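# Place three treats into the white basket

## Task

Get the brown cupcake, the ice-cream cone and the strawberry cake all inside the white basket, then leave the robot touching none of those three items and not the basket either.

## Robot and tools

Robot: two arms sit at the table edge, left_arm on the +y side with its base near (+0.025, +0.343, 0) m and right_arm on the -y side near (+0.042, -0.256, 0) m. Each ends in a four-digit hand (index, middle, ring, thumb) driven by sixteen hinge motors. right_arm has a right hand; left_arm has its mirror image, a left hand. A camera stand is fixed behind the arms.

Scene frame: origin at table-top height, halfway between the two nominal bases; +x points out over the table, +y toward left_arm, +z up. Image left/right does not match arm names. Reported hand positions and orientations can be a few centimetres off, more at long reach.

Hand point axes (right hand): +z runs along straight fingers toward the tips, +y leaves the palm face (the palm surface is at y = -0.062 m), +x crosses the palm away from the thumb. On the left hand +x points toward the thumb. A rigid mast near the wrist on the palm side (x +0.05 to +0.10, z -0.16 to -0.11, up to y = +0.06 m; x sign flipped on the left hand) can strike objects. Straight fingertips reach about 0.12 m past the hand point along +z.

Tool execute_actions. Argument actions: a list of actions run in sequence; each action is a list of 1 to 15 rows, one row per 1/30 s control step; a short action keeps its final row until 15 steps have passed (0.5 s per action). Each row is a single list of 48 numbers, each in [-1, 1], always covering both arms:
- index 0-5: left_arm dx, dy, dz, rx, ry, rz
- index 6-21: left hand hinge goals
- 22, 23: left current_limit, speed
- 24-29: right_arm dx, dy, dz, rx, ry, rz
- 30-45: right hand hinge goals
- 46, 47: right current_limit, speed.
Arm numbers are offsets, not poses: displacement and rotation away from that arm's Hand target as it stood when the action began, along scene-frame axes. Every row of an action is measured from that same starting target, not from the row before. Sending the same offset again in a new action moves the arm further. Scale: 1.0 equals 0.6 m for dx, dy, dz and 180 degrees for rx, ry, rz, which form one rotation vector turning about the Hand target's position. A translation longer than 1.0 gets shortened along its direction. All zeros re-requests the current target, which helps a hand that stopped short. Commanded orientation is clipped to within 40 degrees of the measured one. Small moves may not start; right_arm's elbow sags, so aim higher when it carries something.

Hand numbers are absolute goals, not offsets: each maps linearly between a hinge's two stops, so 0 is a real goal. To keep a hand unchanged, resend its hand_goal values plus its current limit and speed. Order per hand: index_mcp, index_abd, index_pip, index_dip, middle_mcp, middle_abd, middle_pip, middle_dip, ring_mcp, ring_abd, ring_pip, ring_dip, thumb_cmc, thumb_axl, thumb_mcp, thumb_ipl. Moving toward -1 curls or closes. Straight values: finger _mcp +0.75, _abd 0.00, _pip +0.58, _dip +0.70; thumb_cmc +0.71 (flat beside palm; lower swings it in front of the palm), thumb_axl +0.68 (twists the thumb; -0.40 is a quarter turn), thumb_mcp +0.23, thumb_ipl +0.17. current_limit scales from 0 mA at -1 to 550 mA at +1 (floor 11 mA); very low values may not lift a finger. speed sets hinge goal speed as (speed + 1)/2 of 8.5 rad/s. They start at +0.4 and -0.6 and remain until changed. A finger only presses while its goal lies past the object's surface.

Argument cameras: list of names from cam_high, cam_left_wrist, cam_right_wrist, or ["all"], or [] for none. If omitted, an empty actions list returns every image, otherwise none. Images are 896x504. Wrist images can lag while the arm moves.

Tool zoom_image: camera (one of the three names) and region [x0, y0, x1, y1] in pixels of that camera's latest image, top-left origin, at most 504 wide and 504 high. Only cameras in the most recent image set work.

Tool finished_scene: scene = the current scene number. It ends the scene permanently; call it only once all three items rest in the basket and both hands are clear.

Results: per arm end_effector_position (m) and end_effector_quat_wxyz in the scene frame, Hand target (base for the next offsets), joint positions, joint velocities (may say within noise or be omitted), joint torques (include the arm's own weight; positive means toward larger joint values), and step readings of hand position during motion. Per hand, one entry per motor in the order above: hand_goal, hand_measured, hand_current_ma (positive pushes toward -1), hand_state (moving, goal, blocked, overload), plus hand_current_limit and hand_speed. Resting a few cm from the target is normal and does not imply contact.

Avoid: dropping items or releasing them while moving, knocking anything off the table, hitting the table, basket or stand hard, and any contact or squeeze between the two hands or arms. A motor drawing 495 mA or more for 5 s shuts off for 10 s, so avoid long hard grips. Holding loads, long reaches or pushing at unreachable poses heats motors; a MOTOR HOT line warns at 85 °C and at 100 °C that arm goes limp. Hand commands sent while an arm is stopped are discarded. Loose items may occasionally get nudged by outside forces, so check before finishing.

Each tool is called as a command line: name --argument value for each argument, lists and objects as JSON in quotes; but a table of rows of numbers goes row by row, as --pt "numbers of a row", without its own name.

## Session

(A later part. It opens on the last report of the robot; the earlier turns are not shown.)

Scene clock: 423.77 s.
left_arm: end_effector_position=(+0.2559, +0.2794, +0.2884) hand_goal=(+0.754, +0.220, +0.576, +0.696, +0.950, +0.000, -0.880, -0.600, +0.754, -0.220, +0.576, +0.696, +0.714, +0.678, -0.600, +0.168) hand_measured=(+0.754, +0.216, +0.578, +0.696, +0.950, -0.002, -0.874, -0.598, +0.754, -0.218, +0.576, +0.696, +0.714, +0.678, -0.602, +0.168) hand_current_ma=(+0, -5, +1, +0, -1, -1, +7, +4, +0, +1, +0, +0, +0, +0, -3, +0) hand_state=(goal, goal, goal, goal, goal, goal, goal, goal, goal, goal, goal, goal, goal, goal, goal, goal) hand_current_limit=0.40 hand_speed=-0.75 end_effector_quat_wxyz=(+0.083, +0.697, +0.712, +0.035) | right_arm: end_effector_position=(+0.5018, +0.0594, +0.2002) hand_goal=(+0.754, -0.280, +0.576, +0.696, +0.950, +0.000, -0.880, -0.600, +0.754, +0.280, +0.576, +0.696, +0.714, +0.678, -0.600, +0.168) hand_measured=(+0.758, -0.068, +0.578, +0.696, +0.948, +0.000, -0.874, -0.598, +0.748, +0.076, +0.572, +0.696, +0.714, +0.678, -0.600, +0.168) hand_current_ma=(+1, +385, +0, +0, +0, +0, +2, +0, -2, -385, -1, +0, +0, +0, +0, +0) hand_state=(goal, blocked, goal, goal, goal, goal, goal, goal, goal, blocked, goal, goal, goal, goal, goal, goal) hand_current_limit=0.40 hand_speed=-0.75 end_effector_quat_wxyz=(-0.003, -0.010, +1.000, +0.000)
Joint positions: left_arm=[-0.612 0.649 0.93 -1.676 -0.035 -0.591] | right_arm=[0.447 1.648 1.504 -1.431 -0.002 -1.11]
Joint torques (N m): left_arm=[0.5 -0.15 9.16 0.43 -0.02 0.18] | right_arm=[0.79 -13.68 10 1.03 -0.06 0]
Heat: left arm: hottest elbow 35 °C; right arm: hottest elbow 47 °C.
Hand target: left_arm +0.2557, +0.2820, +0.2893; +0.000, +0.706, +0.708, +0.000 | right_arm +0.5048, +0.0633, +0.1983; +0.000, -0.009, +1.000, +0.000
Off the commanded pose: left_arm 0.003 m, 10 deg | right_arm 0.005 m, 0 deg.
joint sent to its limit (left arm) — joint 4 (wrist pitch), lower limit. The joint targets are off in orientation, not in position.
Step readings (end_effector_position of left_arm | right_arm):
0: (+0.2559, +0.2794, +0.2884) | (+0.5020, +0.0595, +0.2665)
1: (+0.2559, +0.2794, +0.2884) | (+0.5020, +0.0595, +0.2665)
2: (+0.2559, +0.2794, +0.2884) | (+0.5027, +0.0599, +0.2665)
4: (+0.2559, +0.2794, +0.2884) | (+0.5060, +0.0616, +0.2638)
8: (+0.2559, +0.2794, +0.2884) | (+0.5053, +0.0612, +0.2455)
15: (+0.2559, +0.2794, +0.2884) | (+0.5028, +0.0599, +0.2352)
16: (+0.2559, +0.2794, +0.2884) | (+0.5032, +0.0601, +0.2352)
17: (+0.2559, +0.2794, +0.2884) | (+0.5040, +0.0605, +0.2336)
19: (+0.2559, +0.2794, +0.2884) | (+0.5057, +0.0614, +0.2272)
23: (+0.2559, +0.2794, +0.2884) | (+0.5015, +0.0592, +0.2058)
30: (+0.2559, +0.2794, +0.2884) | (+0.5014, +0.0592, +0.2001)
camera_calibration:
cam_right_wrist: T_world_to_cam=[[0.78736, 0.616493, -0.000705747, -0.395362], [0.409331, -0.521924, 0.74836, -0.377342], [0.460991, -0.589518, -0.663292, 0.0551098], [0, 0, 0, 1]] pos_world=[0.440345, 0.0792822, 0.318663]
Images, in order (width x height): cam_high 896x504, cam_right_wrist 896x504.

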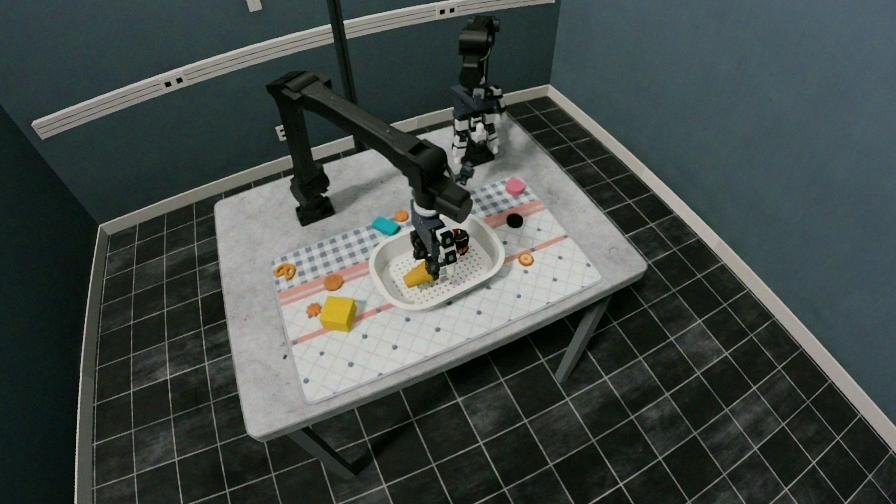

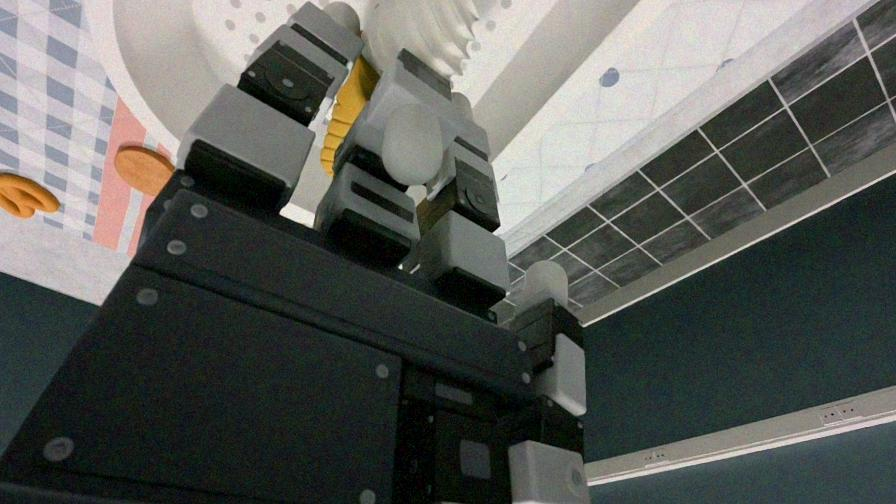

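execute_actions --actions '[[[0,0,0,0,0,0,0.754,0.22,0.576,0.696,0.95,0,-0.88,-0.6,0.754,-0.22,0.576,0.696,0.714,0.678,-0.6,0.168,0.4,-0.75,0.002,0,-0.04,0,0,0,0.754,-0.28,0.576,0.696,0.95,0,-0.88,-0.6,0.754,0.28,0.576,0.696,0.714,0.678,-0.6,0.168,0.4,-0.75]],[[0,0,0,0,0,0,0.754,0.22,0.576,0.696,0.95,0,-0.88,-0.6,0.754,-0.22,0.576,0.696,0.714,0.678,-0.6,0.168,0.4,-0.75,0,0,-0.02,0,0,0,0.754,-0.28,0.576,0.696,0.95,0,-0.88,-0.6,0.754,0.28,0.576,0.696,0.714,0.678,-0.6,0.168,0.4,-0.75]]]'

execute_actions --actions '[[[0,0,0,0,0,0,0.754,0.22,0.576,0.696,0.95,0,-0.88,-0.6,0.754,-0.22,0.576,0.696,0.714,0.678,-0.6,0.168,0.4,-0.75,0,0,-0.012,0,0,0,0.754,-0.28,0.576,0.696,0.95,0,-0.88,-0.6,0.754,0.28,0.576,0.696,0.714,0.678,-0.6,0.168,0.4,-0.75]]]'

Scene clock: 442.67 s.
left_arm: end_effector_position=(+0.2559, +0.2794, +0.2884) hand_goal=(+0.754, +0.220, +0.576, +0.696, +0.950, +0.000, -0.880, -0.600, +0.754, -0.220, +0.576, +0.696, +0.714, +0.678, -0.600, +0.168) hand_measured=(+0.754, +0.216, +0.578, +0.696, +0.950, -0.002, -0.874, -0.598, +0.754, -0.218, +0.576, +0.696, +0.714, +0.678, -0.602, +0.168) hand_current_ma=(+0, -5, +1, +0, -1, -1, +7, +4, +0, +1, +0, +0, +0, +0, -3, +0) hand_state=(goal, goal, goal, goal, goal, goal, goal, goal, goal, goal, goal, goal, goal, goal, goal, goal) hand_current_limit=0.40 hand_speed=-0.75 end_effector_quat_wxyz=(+0.083, +0.697, +0.712, +0.035) | right_arm: end_effector_position=(+0.5039, +0.0605, +0.1709) hand_goal=(+0.754, -0.280, +0.576, +0.696, +0.950, +0.000, -0.880, -0.600, +0.754, +0.280, +0.576, +0.696, +0.714, +0.678, -0.600, +0.168) hand_measured=(+0.758, -0.068, +0.578, +0.696, +0.948, +0.000, -0.874, -0.598, +0.748, +0.076, +0.572, +0.696, +0.714, +0.678, -0.600, +0.168) hand_current_ma=(+1, +385, +0, +0, +0, +0, +2, +0, -2, -385, -1, +0, +0, +0, +0, +0) hand_state=(goal, blocked, goal, goal, goal, goal, goal, goal, goal, blocked, goal, goal, goal, goal, goal, goal) hand_current_limit=0.40 hand_speed=-0.75 end_effector_quat_wxyz=(+0.003, -0.010, +1.000, +0.003)
Joint positions: left_arm=[-0.612 0.649 0.93 -1.676 -0.035 -0.591] | right_arm=[0.447 1.66 1.439 -1.341 -0.002 -1.11]
Joint torques (N m): left_arm=[0.56 -0.15 9.16 0.44 -0.02 0.18] | right_arm=[0.62 -13.04 9.57 1.07 -0.06 -0.01]
Heat: left arm: hottest elbow 35 °C; right arm: hottest elbow 43 °C.
Hand target: left_arm +0.2557, +0.2820, +0.2893; +0.000, +0.706, +0.708, +0.000 | right_arm +0.5061, +0.0634, +0.1624; +0.001, -0.009, +1.000, +0.000
Off the commanded pose: left_arm 0.003 m, 10 deg | right_arm 0.009 m, 0 deg.
joint sent to its limit (left arm) — joint 4 (wrist pitch), lower limit. The joint targets are off in orientation, not in position.
Step readings (end_effector_position of left_arm | right_arm):
0: (+0.2559, +0.2794, +0.2884) | (+0.5018, +0.0594, +0.2002)
1: (+0.2559, +0.2794, +0.2884) | (+0.5020, +0.0595, +0.2002)
2: (+0.2559, +0.2794, +0.2884) | (+0.5025, +0.0597, +0.1997)
4: (+0.2559, +0.2794, +0.2884) | (+0.5043, +0.0607, +0.1967)
8: (+0.2559, +0.2794, +0.2884) | (+0.5029, +0.0600, +0.1869)
15: (+0.2559, +0.2794, +0.2884) | (+0.5031, +0.0601, +0.1814)
16: (+0.2559, +0.2794, +0.2884) | (+0.5034, +0.0602, +0.1815)
17: (+0.2559, +0.2794, +0.2884) | (+0.5038, +0.0604, +0.1813)
19: (+0.2559, +0.2794, +0.2884) | (+0.5046, +0.0608, +0.1796)
23: (+0.2559, +0.2794, +0.2884) | (+0.5038, +0.0604, +0.1746)
30: (+0.2559, +0.2794, +0.2884) | (+0.5037, +0.0604, +0.1708)

Scene clock: 443.37 s.
left_arm: end_effector_position=(+0.2559, +0.2794, +0.2884) hand_goal=(+0.754, +0.220, +0.576, +0.696, +0.950, +0.000, -0.880, -0.600, +0.754, -0.220, +0.576, +0.696, +0.714, +0.678, -0.600, +0.168) hand_measured=(+0.754, +0.216, +0.578, +0.696, +0.950, -0.002, -0.874, -0.598, +0.754, -0.218, +0.576, +0.696, +0.714, +0.678, -0.602, +0.168) hand_current_ma=(+0, -5, +1, +0, -1, -1, +7, +4, +0, +1, +0, +0, +0, +0, -3, +0) hand_state=(goal, goal, goal, goal, goal, goal, goal, goal, goal, goal, goal, goal, goal, goal, goal, goal) hand_current_limit=0.40 hand_speed=-0.75 end_effector_quat_wxyz=(+0.083, +0.697, +0.712, +0.035) | right_arm: end_effector_position=(+0.5043, +0.0607, +0.1662) hand_goal=(+0.754, -0.280, +0.576, +0.696, +0.950, +0.000, -0.880, -0.600, +0.754, +0.280, +0.576, +0.696, +0.714, +0.678, -0.600, +0.168) hand_measured=(+0.758, -0.068, +0.578, +0.696, +0.948, +0.000, -0.874, -0.598, +0.748, +0.076, +0.572, +0.696, +0.714, +0.678, -0.600, +0.168) hand_current_ma=(+1, +385, +0, +0, +0, +0, +2, +0, -2, -385, -1, +0, +0, +0, +0, +0) hand_state=(goal, blocked, goal, goal, goal, goal, goal, goal, goal, blocked, goal, goal, goal, goal, goal, goal) hand_current_limit=0.40 hand_speed=-0.75 end_effector_quat_wxyz=(+0.005, -0.010, +1.000, +0.004)
Joint positions: left_arm=[-0.612 0.649 0.93 -1.676 -0.035 -0.591] | right_arm=[0.447 1.662 1.428 -1.324 -0.002 -1.11]
Joint torques (N m): left_arm=[0.56 -0.15 9.16 0.44 -0.02 0.17] | right_arm=[0.67 -12.86 9.33 1.17 -0.06 -0.01]
Heat: left arm: hottest elbow 35 °C; right arm: hottest elbow 43 °C.
Hand target: left_arm +0.2557, +0.2820, +0.2893; +0.000, +0.706, +0.708, +0.000 | right_arm +0.5061, +0.0634, +0.1552; +0.001, -0.009, +1.000, +0.000
Off the commanded pose: left_arm 0.003 m, 10 deg | right_arm 0.012 m, 1 deg.
joint sent to its limit (left arm) — joint 4 (wrist pitch), lower limit. The joint targets are off in orientation, not in position.
Step readings (end_effector_position of left_arm | right_arm):
0: (+0.2559, +0.2794, +0.2884) | (+0.5039, +0.0605, +0.1709)
1: (+0.2559, +0.2794, +0.2884) | (+0.5039, +0.0605, +0.1709)
2: (+0.2559, +0.2794, +0.2884) | (+0.5040, +0.0606, +0.1708)
4: (+0.2559, +0.2794, +0.2884) | (+0.5046, +0.0608, +0.1698)
8: (+0.2559, +0.2794, +0.2884) | (+0.5042, +0.0607, +0.1669)
15: (+0.2559, +0.2794, +0.2884) | (+0.5043, +0.0607, +0.1662)

execute_actions --actions '[[[0,0,0,0,0,0,0.754,0.22,0.576,0.696,0.95,0,-0.88,-0.6,0.754,-0.22,0.576,0.696,0.714,0.678,-0.6,0.168,0.4,-0.75,0,0,-0.01,0,0,0,0.754,-0.28,0.576,0.696,0.95,0,-0.88,-0.6,0.754,0.28,0.576,0.696,0.714,0.678,-0.6,0.168,0.4,-0.75]]]'

Scene clock: 451.63 s.
left_arm: end_effector_position=(+0.2559, +0.2794, +0.2884) hand_goal=(+0.754, +0.220, +0.576, +0.696, +0.950, +0.000, -0.880, -0.600, +0.754, -0.220, +0.576, +0.696, +0.714, +0.678, -0.600, +0.168) hand_measured=(+0.754, +0.216, +0.578, +0.696, +0.950, -0.002, -0.874, -0.598, +0.754, -0.218, +0.576, +0.696, +0.714, +0.678, -0.602, +0.168) hand_current_ma=(+0, -5, +1, +0, -1, -1, +7, +4, +0, +1, +0, +0, +0, +0, -3, +0) hand_state=(goal, goal, goal, goal, goal, goal, goal, goal, goal, goal, goal, goal, goal, goal, goal, goal) hand_current_limit=0.40 hand_speed=-0.75 end_effector_quat_wxyz=(+0.083, +0.697, +0.712, +0.035) | right_arm: end_effector_position=(+0.5050, +0.0610, +0.1650) hand_goal=(+0.754, -0.280, +0.576, +0.696, +0.950, +0.000, -0.880, -0.600, +0.754, +0.280, +0.576, +0.696, +0.714, +0.678, -0.600, +0.168) hand_measured=(+0.760, -0.068, +0.578, +0.696, +0.948, +0.000, -0.874, -0.598, +0.746, +0.076, +0.572, +0.696, +0.714, +0.678, -0.600, +0.168) hand_current_ma=(+1, +385, +0, +0, +0, +0, +2, +0, -2, -385, -1, +0, +0, +0, +0, +0) hand_state=(goal, blocked, goal, goal, goal, goal, goal, goal, goal, blocked, goal, goal, goal, goal, goal, goal) hand_current_limit=0.40 hand_speed=-0.75 end_effector_quat_wxyz=(+0.007, -0.010, +1.000, +0.005)
Joint positions: left_arm=[-0.612 0.649 0.93 -1.676 -0.035 -0.591] | right_arm=[0.447 1.662 1.423 -1.316 -0.002 -1.11]
Joint torques (N m): left_arm=[0.5 -0.15 9.17 0.44 -0.02 0.18] | right_arm=[0.56 -12.51 8.76 1.39 -0.06 -0.02]
Heat: left arm: hottest elbow 35 °C; right arm: hottest elbow 42 °C.
Hand target: left_arm +0.2557, +0.2820, +0.2893; +0.000, +0.706, +0.708, +0.000 | right_arm +0.5061, +0.0634, +0.1492; +0.001, -0.009, +1.000, +0.000
Off the commanded pose: left_arm 0.003 m, 10 deg | right_arm 0.016 m, 1 deg.
joint sent to its limit (left arm) — joint 4 (wrist pitch), lower limit. The joint targets are off in orientation, not in position.
Step readings (end_effector_position of left_arm | right_arm):
0: (+0.2559, +0.2794, +0.2884) | (+0.5043, +0.0607, +0.1662)
1: (+0.2559, +0.2794, +0.2884) | (+0.5043, +0.0607, +0.1662)
2: (+0.2559, +0.2794, +0.2884) | (+0.5042, +0.0607, +0.1660)
4: (+0.2559, +0.2794, +0.2884) | (+0.5047, +0.0609, +0.1653)
8: (+0.2559, +0.2794, +0.2884) | (+0.5050, +0.0610, +0.1650)
15: (+0.2559, +0.2794, +0.2884) | (+0.5050, +0.0610, +0.1650)

execute_actions --actions '[[[0,0,0,0,0,0,0.754,0.22,0.576,0.696,0.95,0,-0.88,-0.6,0.754,-0.22,0.576,0.696,0.714,0.678,-0.6,0.168,0.4,-0.75,0,0,0.012,0,0,0,0.754,-0.07,0.576,0.696,0.95,0,-0.88,-0.6,0.754,0.076,0.576,0.696,0.714,0.678,-0.6,0.168,0.4,-0.8]],[[0,0,0,0,0,0,0.754,0.22,0.576,0.696,0.95,0,-0.88,-0.6,0.754,-0.22,0.576,0.696,0.714,0.678,-0.6,0.168,0.4,-0.75,0,0,0,0,0,0,0.754,0.02,0.576,0.696,0.95,0,-0.88,-0.6,0.754,-0.02,0.576,0.696,0.714,0.678,-0.6,0.168,0.4,-0.88]],[[0,0,0,0,0,0,0.754,0.22,0.576,0.696,0.95,0,-0.88,-0.6,0.754,-0.22,0.576,0.696,0.714,0.678,-0.6,0.168,0.4,-0.75,0,0,0,0,0,0,0.754,0.08,0.576,0.696,0.95,0,-0.88,-0.6,0.754,-0.08,0.576,0.696,0.714,0.678,-0.6,0.168,0.4,-0.82]]]'

execute_actions --actions '[[[0,0,0,0,0,0,0.754,0.22,0.576,0.696,0.95,0,-0.88,-0.6,0.754,-0.22,0.576,0.696,0.714,0.678,-0.6,0.168,0.4,-0.75,0.008,0.003,0.06,0,0,0,0.754,0.08,0.576,0.696,0.95,0,-0.88,-0.6,0.754,-0.08,0.576,0.696,0.714,0.678,-0.6,0.168,0.4,-0.8]],[[0,0,0,0,0,0,0.754,0.22,0.576,0.696,0.95,0,-0.88,-0.6,0.754,-0.22,0.576,0.696,0.714,0.678,-0.6,0.168,0.4,-0.75,0,0,0.08,0,0,0,0.754,0.08,0.576,0.696,0.95,0,-0.88,-0.6,0.754,-0.08,0.576,0.696,0.714,0.678,-0.6,0.168,0.4,-0.8]],[[0,0,0,0,0,0,0.754,0.22,0.576,0.696,0.95,0,-0.88,-0.6,0.754,-0.22,0.576,0.696,0.714,0.678,-0.6,0.168,0.4,-0.75,0,0,0.08,0,0,0,0.754,0.08,0.576,0.696,0.95,0,-0.88,-0.6,0.754,-0.08,0.576,0.696,0.714,0.678,-0.6,0.168,0.4,-0.8]],[[0,0,0,0,0,0,0.754,0.22,0.576,0.696,0.95,0,-0.88,-0.6,0.754,-0.22,0.576,0.696,0.714,0.678,-0.6,0.168,0.4,-0.75,0,-0.1,0,0,0,0,0.754,0.08,0.576,0.696,0.95,0,-0.88,-0.6,0.754,-0.08,0.576,0.696,0.714,0.678,-0.6,0.168,0.4,-0.8]],[[0,0,0,0,0,0,0.754,0.22,0.576,0.696,0.95,0,-0.88,-0.6,0.754,-0.22,0.576,0.696,0.714,0.678,-0.6,0.168,0.4,-0.75,0,-0.1,0,0,0,0,0.754,0.08,0.576,0.696,0.95,0,-0.88,-0.6,0.754,-0.08,0.576,0.696,0.714,0.678,-0.6,0.168,0.4,-0.8]],[[0,0,0,0,0,0,0.754,0.22,0.576,0.696,0.95,0,-0.88,-0.6,0.754,-0.22,0.576,0.696,0.714,0.678,-0.6,0.168,0.4,-0.75,0,-0.1,0,0,0,0,0.754,0.08,0.576,0.696,0.95,0,-0.88,-0.6,0.754,-0.08,0.576,0.696,0.714,0.678,-0.6,0.168,0.4,-0.8]],[[0.0285,-0.0895,0,0,0,0,0.754,0.22,0.576,0.696,0.95,0,-0.88,-0.6,0.754,-0.22,0.576,0.696,0.714,0.678,-0.6,0.168,0.4,-0.75,0,-0.1,0,0,0,0,0.754,0.08,0.576,0.696,0.95,0,-0.88,-0.6,0.754,-0.08,0.576,0.696,0.714,0.678,-0.6,0.168,0.4,-0.8]],[[0.0285,-0.0895,-0.02,0,0,0,0.754,0.22,0.576,0.696,0.95,0,-0.88,-0.6,0.754,-0.22,0.576,0.696,0.714,0.678,-0.6,0.168,0.4,-0.75,-0.01,-0.1,0,0,0,0,0.754,0.08,0.576,0.696,0.95,0,-0.88,-0.6,0.754,-0.08,0.576,0.696,0.714,0.678,-0.6,0.168,0.4,-0.8]],[[0.0285,-0.0895,-0.045,0,0,0,0.754,0.22,0.576,0.696,0.95,0,-0.88,-0.6,0.754,-0.22,0.576,0.696,0.714,0.678,-0.6,0.168,0.4,-0.75,-0.02,-0.1,0,0,0,0,0.754,0.08,0.576,0.696,0.95,0,-0.88,-0.6,0.754,-0.08,0.576,0.696,0.714,0.678,-0.6,0.168,0.4,-0.8]]]' --cameras '["cam_high", "cam_left_wrist"]'

zoom_image --camera "cam_high" --region '[350, 190, 530, 320]'

Scene clock: 499.80 s.
left_arm: end_effector_position=(+0.2559, +0.2794, +0.2884) hand_goal=(+0.754, +0.220, +0.576, +0.696, +0.950, +0.000, -0.880, -0.600, +0.754, -0.220, +0.576, +0.696, +0.714, +0.678, -0.600, +0.168) hand_measured=(+0.754, +0.216, +0.578, +0.696, +0.950, -0.002, -0.874, -0.598, +0.754, -0.218, +0.576, +0.696, +0.714, +0.678, -0.602, +0.168) hand_current_ma=(+0, -5, +1, +0, -1, -1, +7, +4, +0, +1, +0, +0, +0, +0, -3, +0) hand_state=(goal, goal, goal, goal, goal, goal, goal, goal, goal, goal, goal, goal, goal, goal, goal, goal) hand_current_limit=0.40 hand_speed=-0.75 end_effector_quat_wxyz=(+0.083, +0.697, +0.712, +0.035) | right_arm: end_effector_position=(+0.5050, +0.0610, +0.1650) hand_goal=(+0.754, +0.080, +0.576, +0.696, +0.950, +0.000, -0.880, -0.600, +0.754, -0.080, +0.576, +0.696, +0.714, +0.678, -0.600, +0.168) hand_measured=(+0.756, +0.076, +0.578, +0.696, +0.948, +0.000, -0.874, -0.598, +0.750, -0.076, +0.572, +0.696, +0.714, +0.678, -0.600, +0.168) hand_current_ma=(+0, +0, +0, +0, +0, +0, +2, +0, -1, +1, -1, +0, +0, +0, +0, +0) hand_state=(goal, goal, goal, goal, goal, goal, goal, goal, goal, goal, goal, goal, goal, goal, goal, goal) hand_current_limit=0.40 hand_speed=-0.82 end_effector_quat_wxyz=(+0.007, -0.010, +1.000, +0.005)
Joint positions: left_arm=[-0.612 0.649 0.93 -1.676 -0.035 -0.591] | right_arm=[0.447 1.662 1.423 -1.316 -0.002 -1.11]
Joint torques (N m): left_arm=[0.56 -0.15 9.16 0.44 -0.02 0.17] | right_arm=[0.67 -12.81 9.84 0.75 -0.06 -0.02]
Heat: left arm: hottest elbow 35 °C; right arm: hottest elbow 38 °C.
Hand target: left_arm +0.2557, +0.2820, +0.2893; +0.000, +0.706, +0.708, +0.000 | right_arm +0.5061, +0.0634, +0.1564; +0.001, -0.009, +1.000, +0.000
Off the commanded pose: left_arm 0.003 m, 10 deg | right_arm 0.009 m, 1 deg.
joint sent to its limit (left arm) — joint 4 (wrist pitch), lower limit. The joint targets are off in orientation, not in position.
Step readings (end_effector_position of left_arm | right_arm):
0: (+0.2559, +0.2794, +0.2884) | (+0.5050, +0.0610, +0.1650)
1: (+0.2559, +0.2794, +0.2884) | (+0.5050, +0.0610, +0.1650)
2: (+0.2559, +0.2794, +0.2884) | (+0.5050, +0.0610, +0.1650)
4: (+0.2559, +0.2794, +0.2884) | (+0.5050, +0.0610, +0.1650)
8: (+0.2559, +0.2794, +0.2884) | (+0.5050, +0.0610, +0.1650)
15: (+0.2559, +0.2794, +0.2884) | (+0.5050, +0.0610, +0.1650)
16: (+0.2559, +0.2794, +0.2884) | (+0.5050, +0.0610, +0.1650)
17: (+0.2559, +0.2794, +0.2884) | (+0.5050, +0.0610, +0.1650)
19: (+0.2559, +0.2794, +0.2884) | (+0.5050, +0.0610, +0.1650)
23: (+0.2559, +0.2794, +0.2884) | (+0.5050, +0.0610, +0.1650)
30: (+0.2559, +0.2794, +0.2884) | (+0.5050, +0.0610, +0.1650)
31: (+0.2559, +0.2794, +0.2884) | (+0.5050, +0.0610, +0.1650)
32: (+0.2559, +0.2794, +0.2884) | (+0.5050, +0.0610, +0.1650)
34: (+0.2559, +0.2794, +0.2884) | (+0.5050, +0.0610, +0.1650)
38: (+0.2559, +0.2794, +0.2884) | (+0.5050, +0.0610, +0.1650)
45: (+0.2559, +0.2794, +0.2884) | (+0.5050, +0.0610, +0.1650)

Scene clock: 504.80 s.
left_arm: end_effector_position=(+0.2981, +0.1342, +0.2311) hand_goal=(+0.754, +0.220, +0.576, +0.696, +0.950, +0.000, -0.880, -0.600, +0.754, -0.220, +0.576, +0.696, +0.714, +0.678, -0.600, +0.168) hand_measured=(+0.754, +0.216, +0.578, +0.696, +0.950, -0.002, -0.874, -0.598, +0.752, -0.218, +0.576, +0.696, +0.714, +0.678, -0.602, +0.168) hand_current_ma=(+0, -3, +1, +0, -1, -1, +7, +4, -1, +1, +0, +0, +0, +0, -3, +0) hand_state=(goal, goal, goal, goal, goal, goal, goal, goal, goal, goal, goal, goal, goal, goal, goal, goal) hand_current_limit=0.40 hand_speed=-0.75 end_effector_quat_wxyz=(-0.026, +0.707, +0.707, +0.000) | right_arm: end_effector_position=(+0.4914, -0.2985, +0.2850) hand_goal=(+0.754, +0.080, +0.576, +0.696, +0.950, +0.000, -0.880, -0.600, +0.754, -0.080, +0.576, +0.696, +0.714, +0.678, -0.600, +0.168) hand_measured=(+0.752, +0.080, +0.578, +0.696, +0.948, +0.000, -0.874, -0.598, +0.752, -0.076, +0.574, +0.696, +0.714, +0.678, -0.600, +0.168) hand_current_ma=(+0, +0, +0, +0, +0, +0, +2, +0, +0, +0, +0, +0, +0, +0, +0, +0) hand_state=(goal, goal, goal, goal, goal, goal, goal, goal, goal, goal, goal, goal, goal, goal, goal, goal) hand_current_limit=0.40 hand_speed=-0.80 end_effector_quat_wxyz=(-0.008, +0.000, +1.000, +0.001)
Joint positions: left_arm=[-0.924 1.15 1.089 -1.56 0.005 -0.884] | right_arm=[-0.323 1.514 1.567 -1.639 0.003 -1.859]
Joint torques (N m): left_arm=[-1.49 -6.95 12.86 0.34 -0.25 -0.03] | right_arm=[0.97 -12.69 9.91 0.96 -0.3 -0.18]
Heat: left arm: hottest elbow 35 °C; right arm: hottest elbow 38 °C.
Hand target: left_arm +0.3070, +0.1209, +0.2503; +0.000, +0.706, +0.708, +0.000 | right_arm +0.4928, -0.2948, +0.2883; +0.000, -0.009, +1.000, +0.000
Off the commanded pose: left_arm 0.025 m, 3 deg | right_arm 0.005 m, 1 deg.
Step readings (end_effector_position of left_arm | right_arm):
0: (+0.2559, +0.2794, +0.2884) | (+0.5050, +0.0610, +0.1650)
1: (+0.2559, +0.2794, +0.2884) | (+0.5049, +0.0610, +0.1649)
2: (+0.2559, +0.2794, +0.2884) | (+0.5039, +0.0605, +0.1647)
4: (+0.2559, +0.2794, +0.2884) | (+0.4991, +0.0580, +0.1643)
8: (+0.2559, +0.2794, +0.2884) | (+0.4960, +0.0563, +0.1699)
15: (+0.2559, +0.2794, +0.2884) | (+0.4995, +0.0582, +0.1789)
16: (+0.2559, +0.2794, +0.2884) | (+0.4992, +0.0580, +0.1791)
17: (+0.2559, +0.2794, +0.2884) | (+0.4982, +0.0575, +0.1804)
19: (+0.2559, +0.2794, +0.2884) | (+0.4951, +0.0559, +0.1865)
23: (+0.2559, +0.2794, +0.2884) | (+0.4992, +0.0580, +0.2076)
30: (+0.2559, +0.2794, +0.2884) | (+0.5021, +0.0595, +0.2230)
31: (+0.2559, +0.2794, +0.2884) | (+0.5016, +0.0593, +0.2231)
32: (+0.2559, +0.2794, +0.2884) | (+0.5003, +0.0586, +0.2244)
34: (+0.2559, +0.2794, +0.2884) | (+0.4969, +0.0568, +0.2314)
38: (+0.2559, +0.2794, +0.2884) | (+0.5008, +0.0589, +0.2564)
45: (+0.2559, +0.2794, +0.2884) | (+0.5032, +0.0601, +0.2731)
46: (+0.2559, +0.2794, +0.2884) | (+0.5028, +0.0599, +0.2730)
47: (+0.2559, +0.2794, +0.2884) | (+0.5029, +0.0590, +0.2732)
49: (+0.2559, +0.2794, +0.2884) | (+0.5043, +0.0530, +0.2745)
53: (+0.2559, +0.2794, +0.2884) | (+0.5102, +0.0239, +0.2797)
60: (+0.2559, +0.2794, +0.2884) | (+0.5159, +0.0010, +0.2899)
61: (+0.2559, +0.2794, +0.2884) | (+0.5155, +0.0011, +0.2897)
62: (+0.2559, +0.2794, +0.2884) | (+0.5147, -0.0003, +0.2887)
64: (+0.2559, +0.2794, +0.2884) | (+0.5101, -0.0067, +0.2850)
68: (+0.2559, +0.2794, +0.2884) | (+0.5103, -0.0368, +0.2807)
75: (+0.2559, +0.2794, +0.2884) | (+0.5143, -0.0594, +0.2857)
76: (+0.2559, +0.2794, +0.2884) | (+0.5138, -0.0593, +0.2859)
77: (+0.2559, +0.2794, +0.2884) | (+0.5133, -0.0604, +0.2857)
79: (+0.2559, +0.2794, +0.2884) | (+0.5106, -0.0669, +0.2845)
83: (+0.2559, +0.2794, +0.2884) | (+0.5114, -0.0977, +0.2831)
90: (+0.2559, +0.2794, +0.2884) | (+0.5138, -0.1197, +0.2853)
91: (+0.2559, +0.2794, +0.2884) | (+0.5134, -0.1195, +0.2853)
92: (+0.2558, +0.2779, +0.2872) | (+0.5128, -0.1206, +0.2854)
94: (+0.2568, +0.2698, +0.2832) | (+0.5114, -0.1268, +0.2848)
98: (+0.2629, +0.2412, +0.2700) | (+0.5126, -0.1582, +0.2841)
105: (+0.2675, +0.2352, +0.2624) | (+0.5130, -0.1797, +0.2844)
106: (+0.2678, +0.2352, +0.2634) | (+0.5126, -0.1796, +0.2844)
107: (+0.2679, +0.2329, +0.2645) | (+0.5120, -0.1806, +0.2844)
109: (+0.2698, +0.2223, +0.2675) | (+0.5104, -0.1871, +0.2847)
113: (+0.2778, +0.1915, +0.2651) | (+0.5087, -0.2184, +0.2847)
120: (+0.2824, +0.1850, +0.2542) | (+0.5062, -0.2396, +0.2848)
121: (+0.2826, +0.1848, +0.2547) | (+0.5058, -0.2395, +0.2848)
122: (+0.2829, +0.1827, +0.2551) | (+0.5050, -0.2405, +0.2848)
124: (+0.2863, +0.1727, +0.2545) | (+0.5028, -0.2471, +0.2850)
128: (+0.2935, +0.1436, +0.2423) | (+0.4981, -0.2785, +0.2850)
135: (+0.2972, +0.1349, +0.2290) | (+0.4927, -0.2992, +0.2850)
camera_calibration:
cam_left_wrist: T_world_to_cam=[[-0.600092, -0.799493, 0.0264713, 0.239002], [-0.544572, 0.432543, 0.718573, -0.103276], [-0.585944, 0.416795, -0.694947, 0.407041], [0, 0, 0, 1]] pos_world=[0.325686, 0.0660988, 0.350757]
Images, in order (width x height): cam_high 896x504, cam_left_wrist 896x504.

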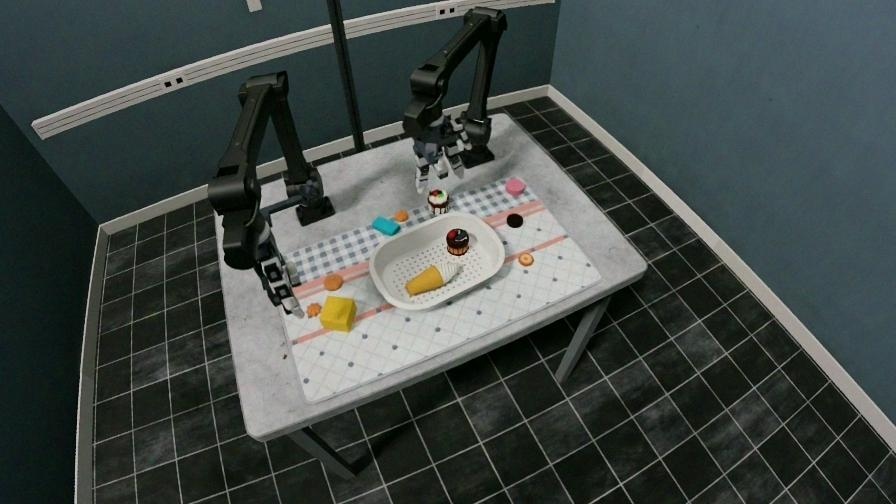

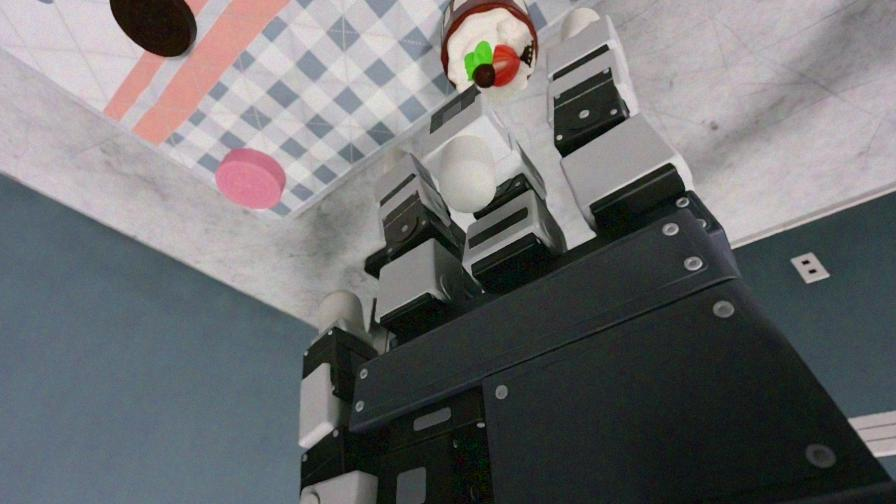

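Scaled by 2.800 from the camera's 896x504 image, which has a finer 1280x720 frame.

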